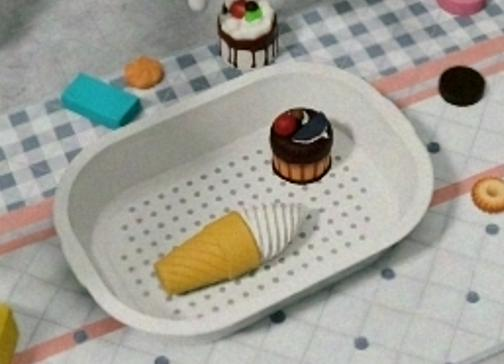

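execute_actions --actions '[[[0,0,-0.05,0,0,0,0.754,0.22,0.576,0.696,0.95,0,-0.88,-0.6,0.754,-0.22,0.576,0.696,0.714,0.678,-0.6,0.168,0.4,-0.75,0,0,0,0,0,0,0.754,0.08,0.576,0.696,0.95,0,-0.88,-0.6,0.754,-0.08,0.576,0.696,0.714,0.678,-0.6,0.168,0.4,-0.8]],[[0,0,-0.03,0,0,0,0.754,0.22,0.576,0.696,0.95,0,-0.88,-0.6,0.754,-0.22,0.576,0.696,0.714,0.678,-0.6,0.168,0.4,-0.75,0,0,0,0,0,0,0.754,0.08,0.576,0.696,0.95,0,-0.88,-0.6,0.754,-0.08,0.576,0.696,0.714,0.678,-0.6,0.168,0.4,-0.8]]]' --cameras '["cam_left_wrist"]'

Scene clock: 528.17 s.
left_arm: end_effector_position=(+0.3052, +0.1256, +0.2054) hand_goal=(+0.754, +0.220, +0.576, +0.696, +0.950, +0.000, -0.880, -0.600, +0.754, -0.220, +0.576, +0.696, +0.714, +0.678, -0.600, +0.168) hand_measured=(+0.754, +0.216, +0.578, +0.696, +0.950, -0.002, -0.874, -0.598, +0.752, -0.218, +0.576, +0.696, +0.714, +0.678, -0.602, +0.168) hand_current_ma=(+0, -3, +1, +0, -1, -1, +7, +4, -1, +1, +0, +0, +0, +0, -3, +0) hand_state=(goal, goal, goal, goal, goal, goal, goal, goal, goal, goal, goal, goal, goal, goal, goal, goal) hand_current_limit=0.40 hand_speed=-0.75 end_effector_quat_wxyz=(+0.001, +0.707, +0.707, -0.002) | right_arm: end_effector_position=(+0.4914, -0.2984, +0.2851) hand_goal=(+0.754, +0.080, +0.576, +0.696, +0.950, +0.000, -0.880, -0.600, +0.754, -0.080, +0.576, +0.696, +0.714, +0.678, -0.600, +0.168) hand_measured=(+0.752, +0.080, +0.578, +0.696, +0.948, +0.000, -0.874, -0.598, +0.752, -0.076, +0.574, +0.696, +0.714, +0.678, -0.600, +0.168) hand_current_ma=(+0, +0, +0, +0, +0, +0, +2, +0, +0, +0, +0, +0, +0, +0, +0, +0) hand_state=(goal, goal, goal, goal, goal, goal, goal, goal, goal, goal, goal, goal, goal, goal, goal, goal) hand_current_limit=0.40 hand_speed=-0.80 end_effector_quat_wxyz=(-0.008, +0.000, +1.000, +0.001)
Joint positions: left_arm=[-0.924 1.151 1.018 -1.435 0.005 -0.885] | right_arm=[-0.323 1.514 1.567 -1.639 0.003 -1.859]
Joint torques (N m): left_arm=[-1.49 -6.01 9.09 0.53 -0.27 -0.01] | right_arm=[1.08 -12.75 9.91 0.95 -0.32 -0.17]
Heat: left arm: hottest elbow 39 °C; right arm: hottest elbow 39 °C.
Hand target: left_arm +0.3070, +0.1209, +0.2023; +0.000, +0.706, +0.708, +0.000 | right_arm +0.4928, -0.2947, +0.2883; +0.000, -0.009, +1.000, +0.000
Off the commanded pose: left_arm 0.006 m, 0 deg | right_arm 0.005 m, 1 deg.
Step readings (end_effector_position of left_arm | right_arm):
0: (+0.2981, +0.1342, +0.2311) | (+0.4914, -0.2985, +0.2850)
1: (+0.2982, +0.1341, +0.2311) | (+0.4914, -0.2985, +0.2850)
2: (+0.2991, +0.1331, +0.2312) | (+0.4914, -0.2985, +0.2850)
4: (+0.3024, +0.1289, +0.2317) | (+0.4914, -0.2985, +0.2850)
8: (+0.3060, +0.1246, +0.2277) | (+0.4914, -0.2984, +0.2851)
15: (+0.3051, +0.1257, +0.2222) | (+0.4914, -0.2984, +0.2851)
16: (+0.3053, +0.1254, +0.2222) | (+0.4914, -0.2984, +0.2851)
17: (+0.3057, +0.1249, +0.2214) | (+0.4914, -0.2984, +0.2851)
19: (+0.3064, +0.1241, +0.2177) | (+0.4914, -0.2984, +0.2851)
23: (+0.3046, +0.1263, +0.2077) | (+0.4914, -0.2984, +0.2851)
30: (+0.3050, +0.1258, +0.2054) | (+0.4914, -0.2984, +0.2851)
camera_calibration:
cam_left_wrist: T_world_to_cam=[[-0.600598, -0.79859, 0.0391852, 0.234443], [-0.568587, 0.461048, 0.681281, -0.0658686], [-0.562131, 0.386896, -0.730972, 0.400836], [0, 0, 0, 1]] pos_world=[0.328676, 0.062511, 0.328688]
Images, in order (width x height): cam_left_wrist 896x504.

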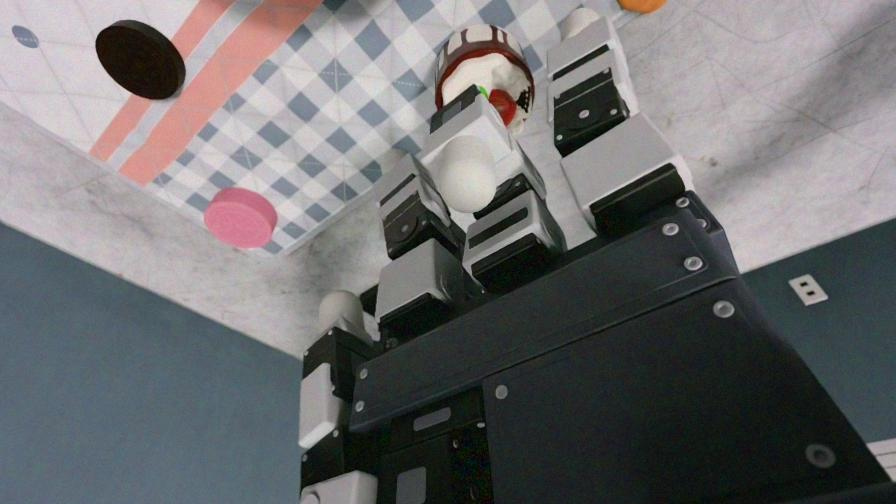

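execute_actions --actions '[[[-0.025,0.003,-0.035,0,0,0,0.754,0.22,0.576,0.696,0.95,0,-0.88,-0.6,0.754,-0.22,0.576,0.696,0.714,0.678,-0.6,0.168,0.4,-0.75,0,0,0,0,0,0,0.754,0.08,0.576,0.696,0.95,0,-0.88,-0.6,0.754,-0.08,0.576,0.696,0.714,0.678,-0.6,0.168,0.4,-0.8]],[[0,0,-0.03,0,0,0,0.754,0.22,0.576,0.696,0.95,0,-0.88,-0.6,0.754,-0.22,0.576,0.696,0.714,0.678,-0.6,0.168,0.4,-0.75,0,0,0,0,0,0,0.754,0.08,0.576,0.696,0.95,0,-0.88,-0.6,0.754,-0.08,0.576,0.696,0.714,0.678,-0.6,0.168,0.4,-0.8]]]' --cameras '["cam_left_wrist"]'

Scene clock: 541.90 s.
left_arm: end_effector_position=(+0.2924, +0.1283, +0.1642) hand_goal=(+0.754, +0.220, +0.576, +0.696, +0.950, +0.000, -0.880, -0.600, +0.754, -0.220, +0.576, +0.696, +0.714, +0.678, -0.600, +0.168) hand_measured=(+0.754, +0.216, +0.578, +0.696, +0.950, -0.002, -0.874, -0.598, +0.752, -0.218, +0.576, +0.696, +0.714, +0.678, -0.602, +0.168) hand_current_ma=(+0, -3, +1, +0, -1, -1, +7, +4, -1, +1, +0, +0, +0, +0, -3, +0) hand_state=(goal, goal, goal, goal, goal, goal, goal, goal, goal, goal, goal, goal, goal, goal, goal, goal) hand_current_limit=0.40 hand_speed=-0.75 end_effector_quat_wxyz=(-0.002, +0.705, +0.709, -0.001) | right_arm: end_effector_position=(+0.4914, -0.2984, +0.2851) hand_goal=(+0.754, +0.080, +0.576, +0.696, +0.950, +0.000, -0.880, -0.600, +0.754, -0.080, +0.576, +0.696, +0.714, +0.678, -0.600, +0.168) hand_measured=(+0.752, +0.080, +0.578, +0.696, +0.948, +0.000, -0.874, -0.598, +0.752, -0.076, +0.574, +0.696, +0.714, +0.678, -0.600, +0.168) hand_current_ma=(+0, +0, +0, +0, +0, +0, +2, +0, +0, +0, +0, +0, +0, +0, +0, +0) hand_state=(goal, goal, goal, goal, goal, goal, goal, goal, goal, goal, goal, goal, goal, goal, goal, goal) hand_current_limit=0.40 hand_speed=-0.80 end_effector_quat_wxyz=(-0.008, +0.000, +1.000, +0.001)
Joint positions: left_arm=[-0.952 1.151 0.908 -1.332 0.004 -0.919] | right_arm=[-0.323 1.514 1.567 -1.639 0.003 -1.859]
Joint torques (N m): left_arm=[-2.08 -6.36 8.79 0.53 -0.24 -0.01] | right_arm=[0.91 -12.86 9.91 0.98 -0.31 -0.17]
Heat: left arm: hottest elbow 38 °C; right arm: hottest elbow 40 °C.
Hand target: left_arm +0.2920, +0.1227, +0.1633; +0.000, +0.706, +0.708, +0.000 | right_arm +0.4928, -0.2947, +0.2883; +0.000, -0.009, +1.000, +0.000
Off the commanded pose: left_arm 0.006 m, 0 deg | right_arm 0.005 m, 1 deg.
Step readings (end_effector_position of left_arm | right_arm):
0: (+0.3052, +0.1256, +0.2054) | (+0.4914, -0.2984, +0.2851)
1: (+0.3052, +0.1256, +0.2053) | (+0.4914, -0.2984, +0.2851)
2: (+0.3051, +0.1255, +0.2039) | (+0.4914, -0.2984, +0.2851)
4: (+0.3035, +0.1250, +0.1979) | (+0.4914, -0.2984, +0.2851)
8: (+0.2944, +0.1291, +0.1811) | (+0.4914, -0.2984, +0.2851)
15: (+0.2923, +0.1287, +0.1775) | (+0.4914, -0.2984, +0.2851)
16: (+0.2924, +0.1286, +0.1775) | (+0.4914, -0.2984, +0.2851)
17: (+0.2927, +0.1280, +0.1771) | (+0.4914, -0.2984, +0.2851)
19: (+0.2936, +0.1269, +0.1742) | (+0.4914, -0.2984, +0.2851)
23: (+0.2923, +0.1287, +0.1662) | (+0.4914, -0.2984, +0.2851)
30: (+0.2923, +0.1285, +0.1642) | (+0.4914, -0.2984, +0.2851)
camera_calibration:
cam_left_wrist: T_world_to_cam=[[-0.595918, -0.802227, 0.0362393, 0.230209], [-0.568872, 0.453566, 0.686048, -0.0459883], [-0.566804, 0.388213, -0.726653, 0.363004], [0, 0, 0, 1]] pos_world=[0.316776, 0.0646159, 0.286985]
Images, in order (width x height): cam_left_wrist 896x504.

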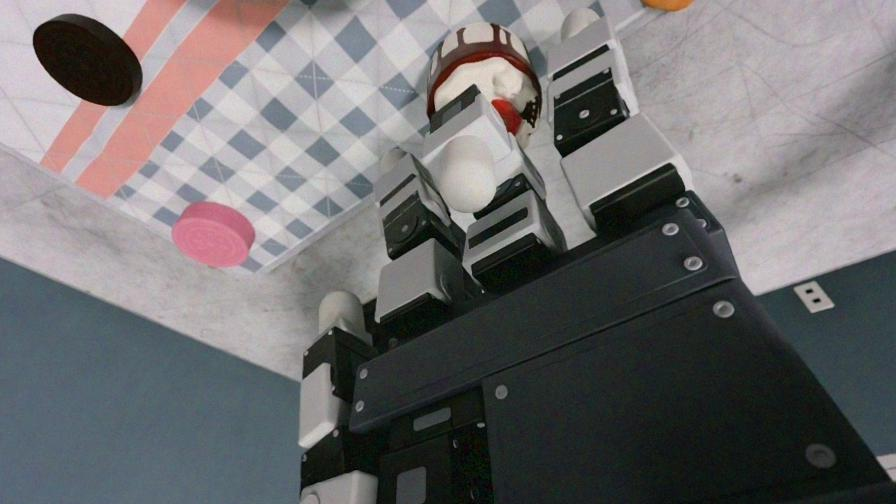

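execute_actions --actions '[[[0,0,-0.029,0,0,0,0.754,0.22,0.576,0.696,0.95,0,-0.88,-0.6,0.754,-0.22,0.576,0.696,0.714,0.678,-0.6,0.168,0.4,-0.75,0,0,0,0,0,0,0.754,0.08,0.576,0.696,0.95,0,-0.88,-0.6,0.754,-0.08,0.576,0.696,0.714,0.678,-0.6,0.168,0.4,-0.8]],[[0,0,0,0,0,0,0.754,0.06,0.576,0.696,0.95,0,-0.88,-0.6,0.754,-0.04,0.576,0.696,0.714,0.678,-0.6,0.168,0.4,-0.65,0,0,0,0,0,0,0.754,0.08,0.576,0.696,0.95,0,-0.88,-0.6,0.754,-0.08,0.576,0.696,0.714,0.678,-0.6,0.168,0.4,-0.8]],[[0,0,0,0,0,0,0.754,-0.18,0.576,0.696,0.95,0,-0.88,-0.6,0.754,0.18,0.576,0.696,0.714,0.678,-0.6,0.168,0.4,-0.75,0,0,0,0,0,0,0.754,0.08,0.576,0.696,0.95,0,-0.88,-0.6,0.754,-0.08,0.576,0.696,0.714,0.678,-0.6,0.168,0.4,-0.8]],[[0,0,0,0,0,0,0.754,-0.18,0.576,0.696,0.95,0,-0.88,-0.6,0.754,0.18,0.576,0.696,0.714,0.678,-0.6,0.168,0.4,-0.75,0,0,0,0,0,0,0.754,0.08,0.576,0.696,0.95,0,-0.88,-0.6,0.754,-0.08,0.576,0.696,0.714,0.678,-0.6,0.168,0.4,-0.8]]]' --cameras '["cam_left_wrist"]'

Scene clock: 556.43 s.
left_arm: end_effector_position=(+0.2925, +0.1283, +0.1493) hand_goal=(+0.754, -0.180, +0.576, +0.696, +0.950, +0.000, -0.880, -0.600, +0.754, +0.180, +0.576, +0.696, +0.714, +0.678, -0.600, +0.168) hand_measured=(+0.754, +0.064, +0.578, +0.696, +0.950, -0.002, -0.874, -0.598, +0.752, -0.038, +0.576, +0.696, +0.714, +0.678, -0.602, +0.168) hand_current_ma=(+0, +385, +1, +0, -1, -1, +7, +4, -1, -385, +0, +0, +0, +0, -3, +0) hand_state=(goal, blocked, goal, goal, goal, goal, goal, goal, goal, blocked, goal, goal, goal, goal, goal, goal) hand_current_limit=0.40 hand_speed=-0.75 end_effector_quat_wxyz=(+0.002, +0.705, +0.709, -0.002) | right_arm: end_effector_position=(+0.4914, -0.2984, +0.2851) hand_goal=(+0.754, +0.080, +0.576, +0.696, +0.950, +0.000, -0.880, -0.600, +0.754, -0.080, +0.576, +0.696, +0.714, +0.678, -0.600, +0.168) hand_measured=(+0.752, +0.080, +0.578, +0.696, +0.948, +0.000, -0.874, -0.598, +0.752, -0.076, +0.574, +0.696, +0.714, +0.678, -0.600, +0.168) hand_current_ma=(+0, +0, +0, +0, +0, +0, +2, +0, +0, +0, +0, +0, +0, +0, +0, +0) hand_state=(goal, goal, goal, goal, goal, goal, goal, goal, goal, goal, goal, goal, goal, goal, goal, goal) hand_current_limit=0.40 hand_speed=-0.80 end_effector_quat_wxyz=(-0.008, +0.000, +1.000, +0.001)
Joint positions: left_arm=[-0.952 1.157 0.871 -1.281 0.004 -0.919] | right_arm=[-0.323 1.514 1.567 -1.639 0.003 -1.859]
Joint torques (N m): left_arm=[-2.08 -5.66 8.7 0.54 -0.24 -0.01] | right_arm=[1.08 -12.75 9.91 0.95 -0.31 -0.16]
Heat: left arm: hottest elbow 37 °C; right arm: hottest elbow 40 °C.
Hand target: left_arm +0.2920, +0.1228, +0.1459; +0.000, +0.706, +0.708, +0.000 | right_arm +0.4928, -0.2947, +0.2883; +0.000, -0.009, +1.000, +0.000
Off the commanded pose: left_arm 0.007 m, 0 deg | right_arm 0.005 m, 1 deg.
Step readings (end_effector_position of left_arm | right_arm):
0: (+0.2924, +0.1283, +0.1642) | (+0.4914, -0.2984, +0.2851)
1: (+0.2924, +0.1283, +0.1641) | (+0.4914, -0.2984, +0.2851)
2: (+0.2927, +0.1280, +0.1634) | (+0.4914, -0.2984, +0.2851)
4: (+0.2933, +0.1272, +0.1604) | (+0.4914, -0.2984, +0.2851)
8: (+0.2918, +0.1291, +0.1522) | (+0.4914, -0.2984, +0.2851)
15: (+0.2922, +0.1287, +0.1492) | (+0.4914, -0.2984, +0.2851)
16: (+0.2922, +0.1287, +0.1492) | (+0.4914, -0.2984, +0.2851)
17: (+0.2922, +0.1286, +0.1492) | (+0.4914, -0.2984, +0.2851)
19: (+0.2923, +0.1285, +0.1492) | (+0.4914, -0.2984, +0.2851)
23: (+0.2925, +0.1283, +0.1493) | (+0.4914, -0.2984, +0.2851)
30: (+0.2925, +0.1283, +0.1493) | (+0.4914, -0.2984, +0.2851)
31: (+0.2925, +0.1283, +0.1493) | (+0.4914, -0.2984, +0.2851)
32: (+0.2925, +0.1283, +0.1493) | (+0.4914, -0.2984, +0.2851)
34: (+0.2925, +0.1283, +0.1493) | (+0.4914, -0.2984, +0.2851)
38: (+0.2925, +0.1283, +0.1493) | (+0.4914, -0.2984, +0.2851)
45: (+0.2925, +0.1283, +0.1493) | (+0.4914, -0.2984, +0.2851)
46: (+0.2925, +0.1283, +0.1493) | (+0.4914, -0.2984, +0.2851)
47: (+0.2925, +0.1283, +0.1493) | (+0.4914, -0.2984, +0.2851)
49: (+0.2925, +0.1283, +0.1493) | (+0.4914, -0.2984, +0.2851)
53: (+0.2925, +0.1283, +0.1493) | (+0.4914, -0.2984, +0.2851)
60: (+0.2925, +0.1283, +0.1493) | (+0.4914, -0.2984, +0.2851)
camera_calibration:
cam_left_wrist: T_world_to_cam=[[-0.595808, -0.802198, 0.0386066, 0.230274], [-0.572706, 0.458077, 0.679833, -0.0342645], [-0.563046, 0.38294, -0.73235, 0.352545], [0, 0, 0, 1]] pos_world=[0.316075, 0.0654184, 0.27259]
Images, in order (width x height): cam_left_wrist 896x504.

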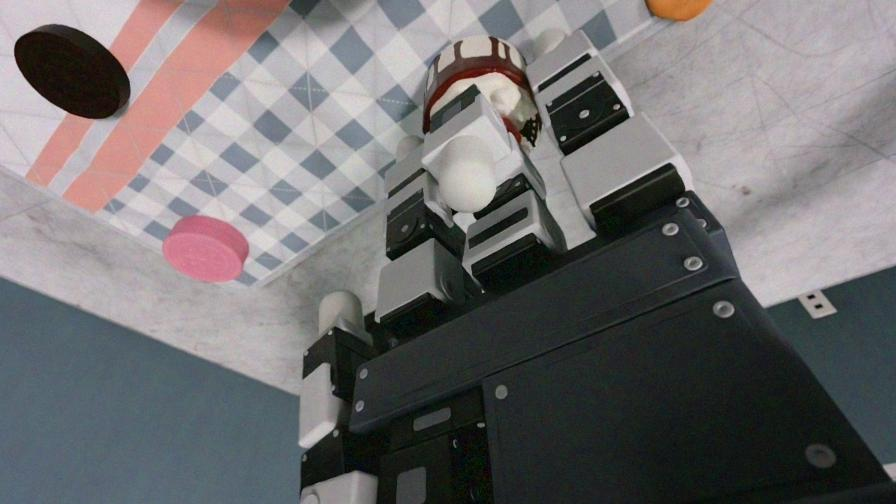

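execute_actions --actions '[[[0,0,0.05,0,0,0,0.754,-0.18,0.576,0.696,0.95,0,-0.88,-0.6,0.754,0.18,0.576,0.696,0.714,0.678,-0.6,0.168,0.4,-0.75,-0.03,-0.06,0,0,0,0,0.754,0.08,0.576,0.696,0.95,0,-0.88,-0.6,0.754,-0.08,0.576,0.696,0.714,0.678,-0.6,0.168,0.4,-0.8]],[[0,0,0.06,0,0,0,0.754,-0.18,0.576,0.696,0.95,0,-0.88,-0.6,0.754,0.18,0.576,0.696,0.714,0.678,-0.6,0.168,0.4,-0.75,-0.03,-0.04,0,0,0,0,0.754,0.08,0.576,0.696,0.95,0,-0.88,-0.6,0.754,-0.08,0.576,0.696,0.714,0.678,-0.6,0.168,0.4,-0.8]],[[0,0,0.06,0,0,0,0.754,-0.18,0.576,0.696,0.95,0,-0.88,-0.6,0.754,0.18,0.576,0.696,0.714,0.678,-0.6,0.168,0.4,-0.75,0,0,0,0,0,0,0.754,0.08,0.576,0.696,0.95,0,-0.88,-0.6,0.754,-0.08,0.576,0.696,0.714,0.678,-0.6,0.168,0.4,-0.8]],[[0,0,0.063,0,0,0,0.754,-0.18,0.576,0.696,0.95,0,-0.88,-0.6,0.754,0.18,0.576,0.696,0.714,0.678,-0.6,0.168,0.4,-0.75,0,0,0,0,0,0,0.754,0.08,0.576,0.696,0.95,0,-0.88,-0.6,0.754,-0.08,0.576,0.696,0.714,0.678,-0.6,0.168,0.4,-0.8]],[[0.062,-0.0464,0,0,0,0,0.754,-0.18,0.576,0.696,0.95,0,-0.88,-0.6,0.754,0.18,0.576,0.696,0.714,0.678,-0.6,0.168,0.4,-0.75,0,0,0,0,0,0,0.754,0.08,0.576,0.696,0.95,0,-0.88,-0.6,0.754,-0.08,0.576,0.696,0.714,0.678,-0.6,0.168,0.4,-0.8]],[[0.062,-0.0464,0,0,0,0,0.754,-0.18,0.576,0.696,0.95,0,-0.88,-0.6,0.754,0.18,0.576,0.696,0.714,0.678,-0.6,0.168,0.4,-0.75,0,0,0,0,0,0,0.754,0.08,0.576,0.696,0.95,0,-0.88,-0.6,0.754,-0.08,0.576,0.696,0.714,0.678,-0.6,0.168,0.4,-0.8]],[[0.062,-0.0464,0,0,0,0,0.754,-0.18,0.576,0.696,0.95,0,-0.88,-0.6,0.754,0.18,0.576,0.696,0.714,0.678,-0.6,0.168,0.4,-0.75,0,0,0,0,0,0,0.754,0.08,0.576,0.696,0.95,0,-0.88,-0.6,0.754,-0.08,0.576,0.696,0.714,0.678,-0.6,0.168,0.4,-0.8]],[[0.062,-0.0464,0,0,0,0,0.754,-0.18,0.576,0.696,0.95,0,-0.88,-0.6,0.754,0.18,0.576,0.696,0.714,0.678,-0.6,0.168,0.4,-0.75,0,0,0,0,0,0,0.754,0.08,0.576,0.696,0.95,0,-0.88,-0.6,0.754,-0.08,0.576,0.696,0.714,0.678,-0.6,0.168,0.4,-0.8]],[[0.062,-0.0464,0,0,0,0,0.754,-0.18,0.576,0.696,0.95,0,-0.88,-0.6,0.754,0.18,0.576,0.696,0.714,0.678,-0.6,0.168,0.4,-0.75,0,0,0,0,0,0,0.754,0.08,0.576,0.696,0.95,0,-0.88,-0.6,0.754,-0.08,0.576,0.696,0.714,0.678,-0.6,0.168,0.4,-0.8]]]' --cameras '["cam_high", "cam_left_wrist"]'

zoom_image --camera "cam_high" --region '[350, 190, 530, 320]'

Scene clock: 595.87 s.
left_arm: end_effector_position=(+0.4645, -0.0127, +0.2718) hand_goal=(+0.754, -0.180, +0.576, +0.696, +0.950, +0.000, -0.880, -0.600, +0.754, +0.180, +0.576, +0.696, +0.714, +0.678, -0.600, +0.168) hand_measured=(+0.754, +0.064, +0.576, +0.696, +0.950, -0.002, -0.874, -0.598, +0.752, -0.036, +0.576, +0.696, +0.714, +0.678, -0.602, +0.168) hand_current_ma=(-1, +385, +1, +0, +0, -1, +7, +4, -3, -385, +0, +0, +0, +0, -3, +0) hand_state=(goal, blocked, goal, goal, goal, goal, goal, goal, goal, blocked, goal, goal, goal, goal, goal, goal) hand_current_limit=0.40 hand_speed=-0.75 end_effector_quat_wxyz=(-0.013, +0.708, +0.707, +0.000) | right_arm: end_effector_position=(+0.4580, -0.3551, +0.2865) hand_goal=(+0.754, +0.080, +0.576, +0.696, +0.950, +0.000, -0.880, -0.600, +0.754, -0.080, +0.576, +0.696, +0.714, +0.678, -0.600, +0.168) hand_measured=(+0.752, +0.080, +0.578, +0.696, +0.948, +0.000, -0.874, -0.598, +0.752, -0.076, +0.574, +0.696, +0.714, +0.678, -0.600, +0.168) hand_current_ma=(+0, +0, +0, +0, +0, +0, +2, +0, +0, +0, +0, +0, +0, +0, +0, +0) hand_state=(goal, goal, goal, goal, goal, goal, goal, goal, goal, goal, goal, goal, goal, goal, goal, goal) hand_current_limit=0.40 hand_speed=-0.80 end_effector_quat_wxyz=(-0.006, -0.004, +1.000, +0.002)
Joint positions: left_arm=[-0.856 1.715 1.78 -1.663 0 -0.816] | right_arm=[-0.471 1.485 1.538 -1.636 0.001 -2.015]
Joint torques (N m): left_arm=[0.38 -15.68 13.27 -0.24 -0.16 0.16] | right_arm=[0.15 -12.69 9.37 0.95 -0.27 -0.17]
Heat: left arm: hottest elbow 38 °C; right arm: hottest elbow 40 °C.
Hand target: left_arm +0.4780, -0.0164, +0.2856; +0.000, +0.706, +0.708, +0.000 | right_arm +0.4569, -0.3549, +0.2884; +0.001, -0.009, +1.000, +0.000
Off the commanded pose: left_arm 0.020 m, 2 deg | right_arm 0.002 m, 1 deg.
Step readings (end_effector_position of left_arm | right_arm):
0: (+0.2925, +0.1283, +0.1493) | (+0.4914, -0.2984, +0.2851)
1: (+0.2925, +0.1283, +0.1493) | (+0.4913, -0.2984, +0.2851)
2: (+0.2921, +0.1288, +0.1492) | (+0.4908, -0.2989, +0.2851)
4: (+0.2899, +0.1316, +0.1489) | (+0.4887, -0.3025, +0.2851)
8: (+0.2850, +0.1380, +0.1488) | (+0.4814, -0.3201, +0.2848)
15: (+0.2852, +0.1377, +0.1527) | (+0.4765, -0.3325, +0.2856)
16: (+0.2853, +0.1376, +0.1531) | (+0.4762, -0.3324, +0.2858)
17: (+0.2849, +0.1381, +0.1546) | (+0.4754, -0.3331, +0.2855)
19: (+0.2842, +0.1390, +0.1606) | (+0.4720, -0.3351, +0.2849)
23: (+0.2863, +0.1363, +0.1775) | (+0.4633, -0.3466, +0.2848)
30: (+0.2879, +0.1342, +0.1877) | (+0.4587, -0.3553, +0.2865)
31: (+0.2876, +0.1345, +0.1878) | (+0.4585, -0.3553, +0.2865)
32: (+0.2869, +0.1355, +0.1888) | (+0.4584, -0.3552, +0.2865)
34: (+0.2856, +0.1371, +0.1945) | (+0.4583, -0.3552, +0.2865)
38: (+0.2874, +0.1348, +0.2128) | (+0.4581, -0.3552, +0.2865)
45: (+0.2891, +0.1326, +0.2235) | (+0.4580, -0.3551, +0.2865)
46: (+0.2888, +0.1330, +0.2236) | (+0.4580, -0.3551, +0.2865)
47: (+0.2881, +0.1340, +0.2248) | (+0.4580, -0.3551, +0.2865)
49: (+0.2867, +0.1357, +0.2313) | (+0.4580, -0.3551, +0.2865)
53: (+0.2887, +0.1332, +0.2519) | (+0.4580, -0.3551, +0.2865)
60: (+0.2900, +0.1314, +0.2620) | (+0.4580, -0.3551, +0.2865)
61: (+0.2900, +0.1315, +0.2621) | (+0.4580, -0.3551, +0.2865)
62: (+0.2906, +0.1308, +0.2629) | (+0.4580, -0.3551, +0.2865)
64: (+0.2941, +0.1262, +0.2664) | (+0.4580, -0.3551, +0.2865)
68: (+0.3079, +0.1096, +0.2720) | (+0.4580, -0.3551, +0.2865)
75: (+0.3148, +0.1039, +0.2663) | (+0.4580, -0.3551, +0.2865)
76: (+0.3150, +0.1038, +0.2664) | (+0.4580, -0.3551, +0.2865)
77: (+0.3165, +0.1025, +0.2674) | (+0.4580, -0.3551, +0.2865)
79: (+0.3231, +0.0973, +0.2706) | (+0.4580, -0.3551, +0.2865)
83: (+0.3439, +0.0821, +0.2731) | (+0.4580, -0.3551, +0.2865)
90: (+0.3517, +0.0765, +0.2653) | (+0.4580, -0.3551, +0.2865)
91: (+0.3518, +0.0763, +0.2654) | (+0.4580, -0.3551, +0.2865)
92: (+0.3536, +0.0750, +0.2669) | (+0.4580, -0.3551, +0.2865)
94: (+0.3607, +0.0690, +0.2711) | (+0.4580, -0.3551, +0.2865)
98: (+0.3804, +0.0524, +0.2756) | (+0.4580, -0.3551, +0.2865)
105: (+0.3885, +0.0471, +0.2660) | (+0.4580, -0.3551, +0.2865)
106: (+0.3886, +0.0469, +0.2661) | (+0.4580, -0.3551, +0.2865)
107: (+0.3905, +0.0458, +0.2673) | (+0.4580, -0.3551, +0.2865)
109: (+0.3978, +0.0394, +0.2719) | (+0.4580, -0.3551, +0.2865)
113: (+0.4184, +0.0221, +0.2775) | (+0.4580, -0.3551, +0.2865)
120: (+0.4265, +0.0171, +0.2672) | (+0.4580, -0.3551, +0.2865)
121: (+0.4266, +0.0169, +0.2670) | (+0.4580, -0.3551, +0.2865)
122: (+0.4283, +0.0159, +0.2679) | (+0.4580, -0.3551, +0.2865)
124: (+0.4355, +0.0099, +0.2723) | (+0.4580, -0.3551, +0.2865)
128: (+0.4561, -0.0080, +0.2791) | (+0.4580, -0.3551, +0.2865)
135: (+0.4638, -0.0119, +0.2691) | (+0.4580, -0.3551, +0.2865)
camera_calibration:
cam_left_wrist: T_world_to_cam=[[-0.601013, -0.798682, 0.029828, 0.219824], [-0.556531, 0.444996, 0.701607, 0.0319012], [-0.573634, 0.405075, -0.71194, 0.592905], [0, 0, 0, 1]] pos_world=[0.489981, -0.0787973, 0.393173]
Images, in order (width x height): cam_high 896x504, cam_left_wrist 896x504.

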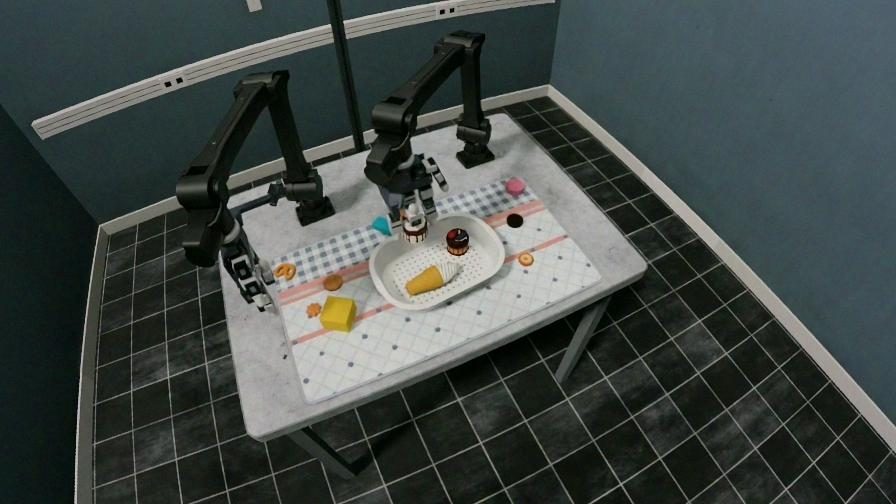

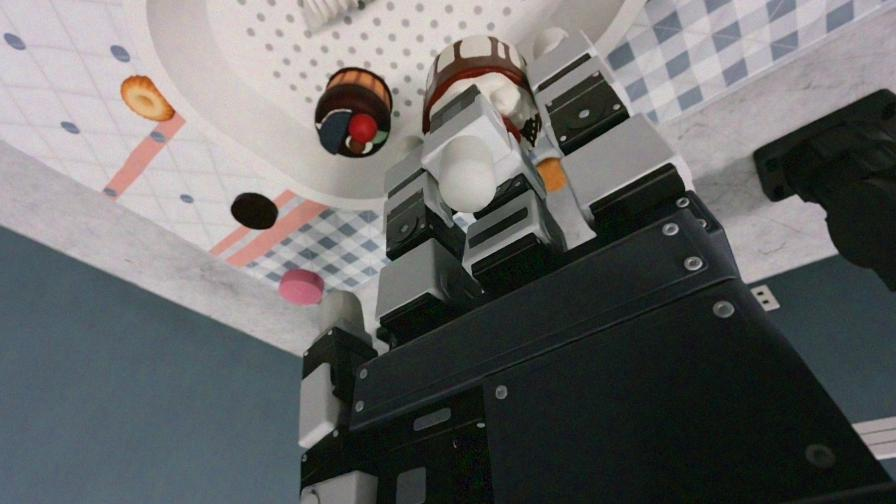

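Scaled by 2.800 from the camera's 896x504 image, which has a finer 1280x720 frame.

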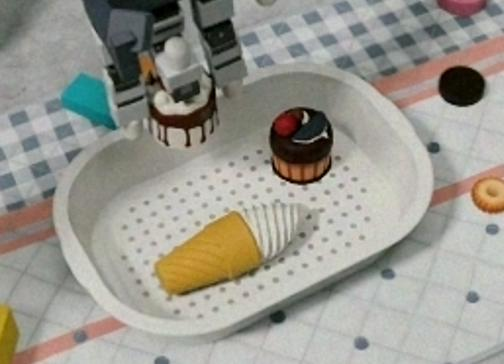

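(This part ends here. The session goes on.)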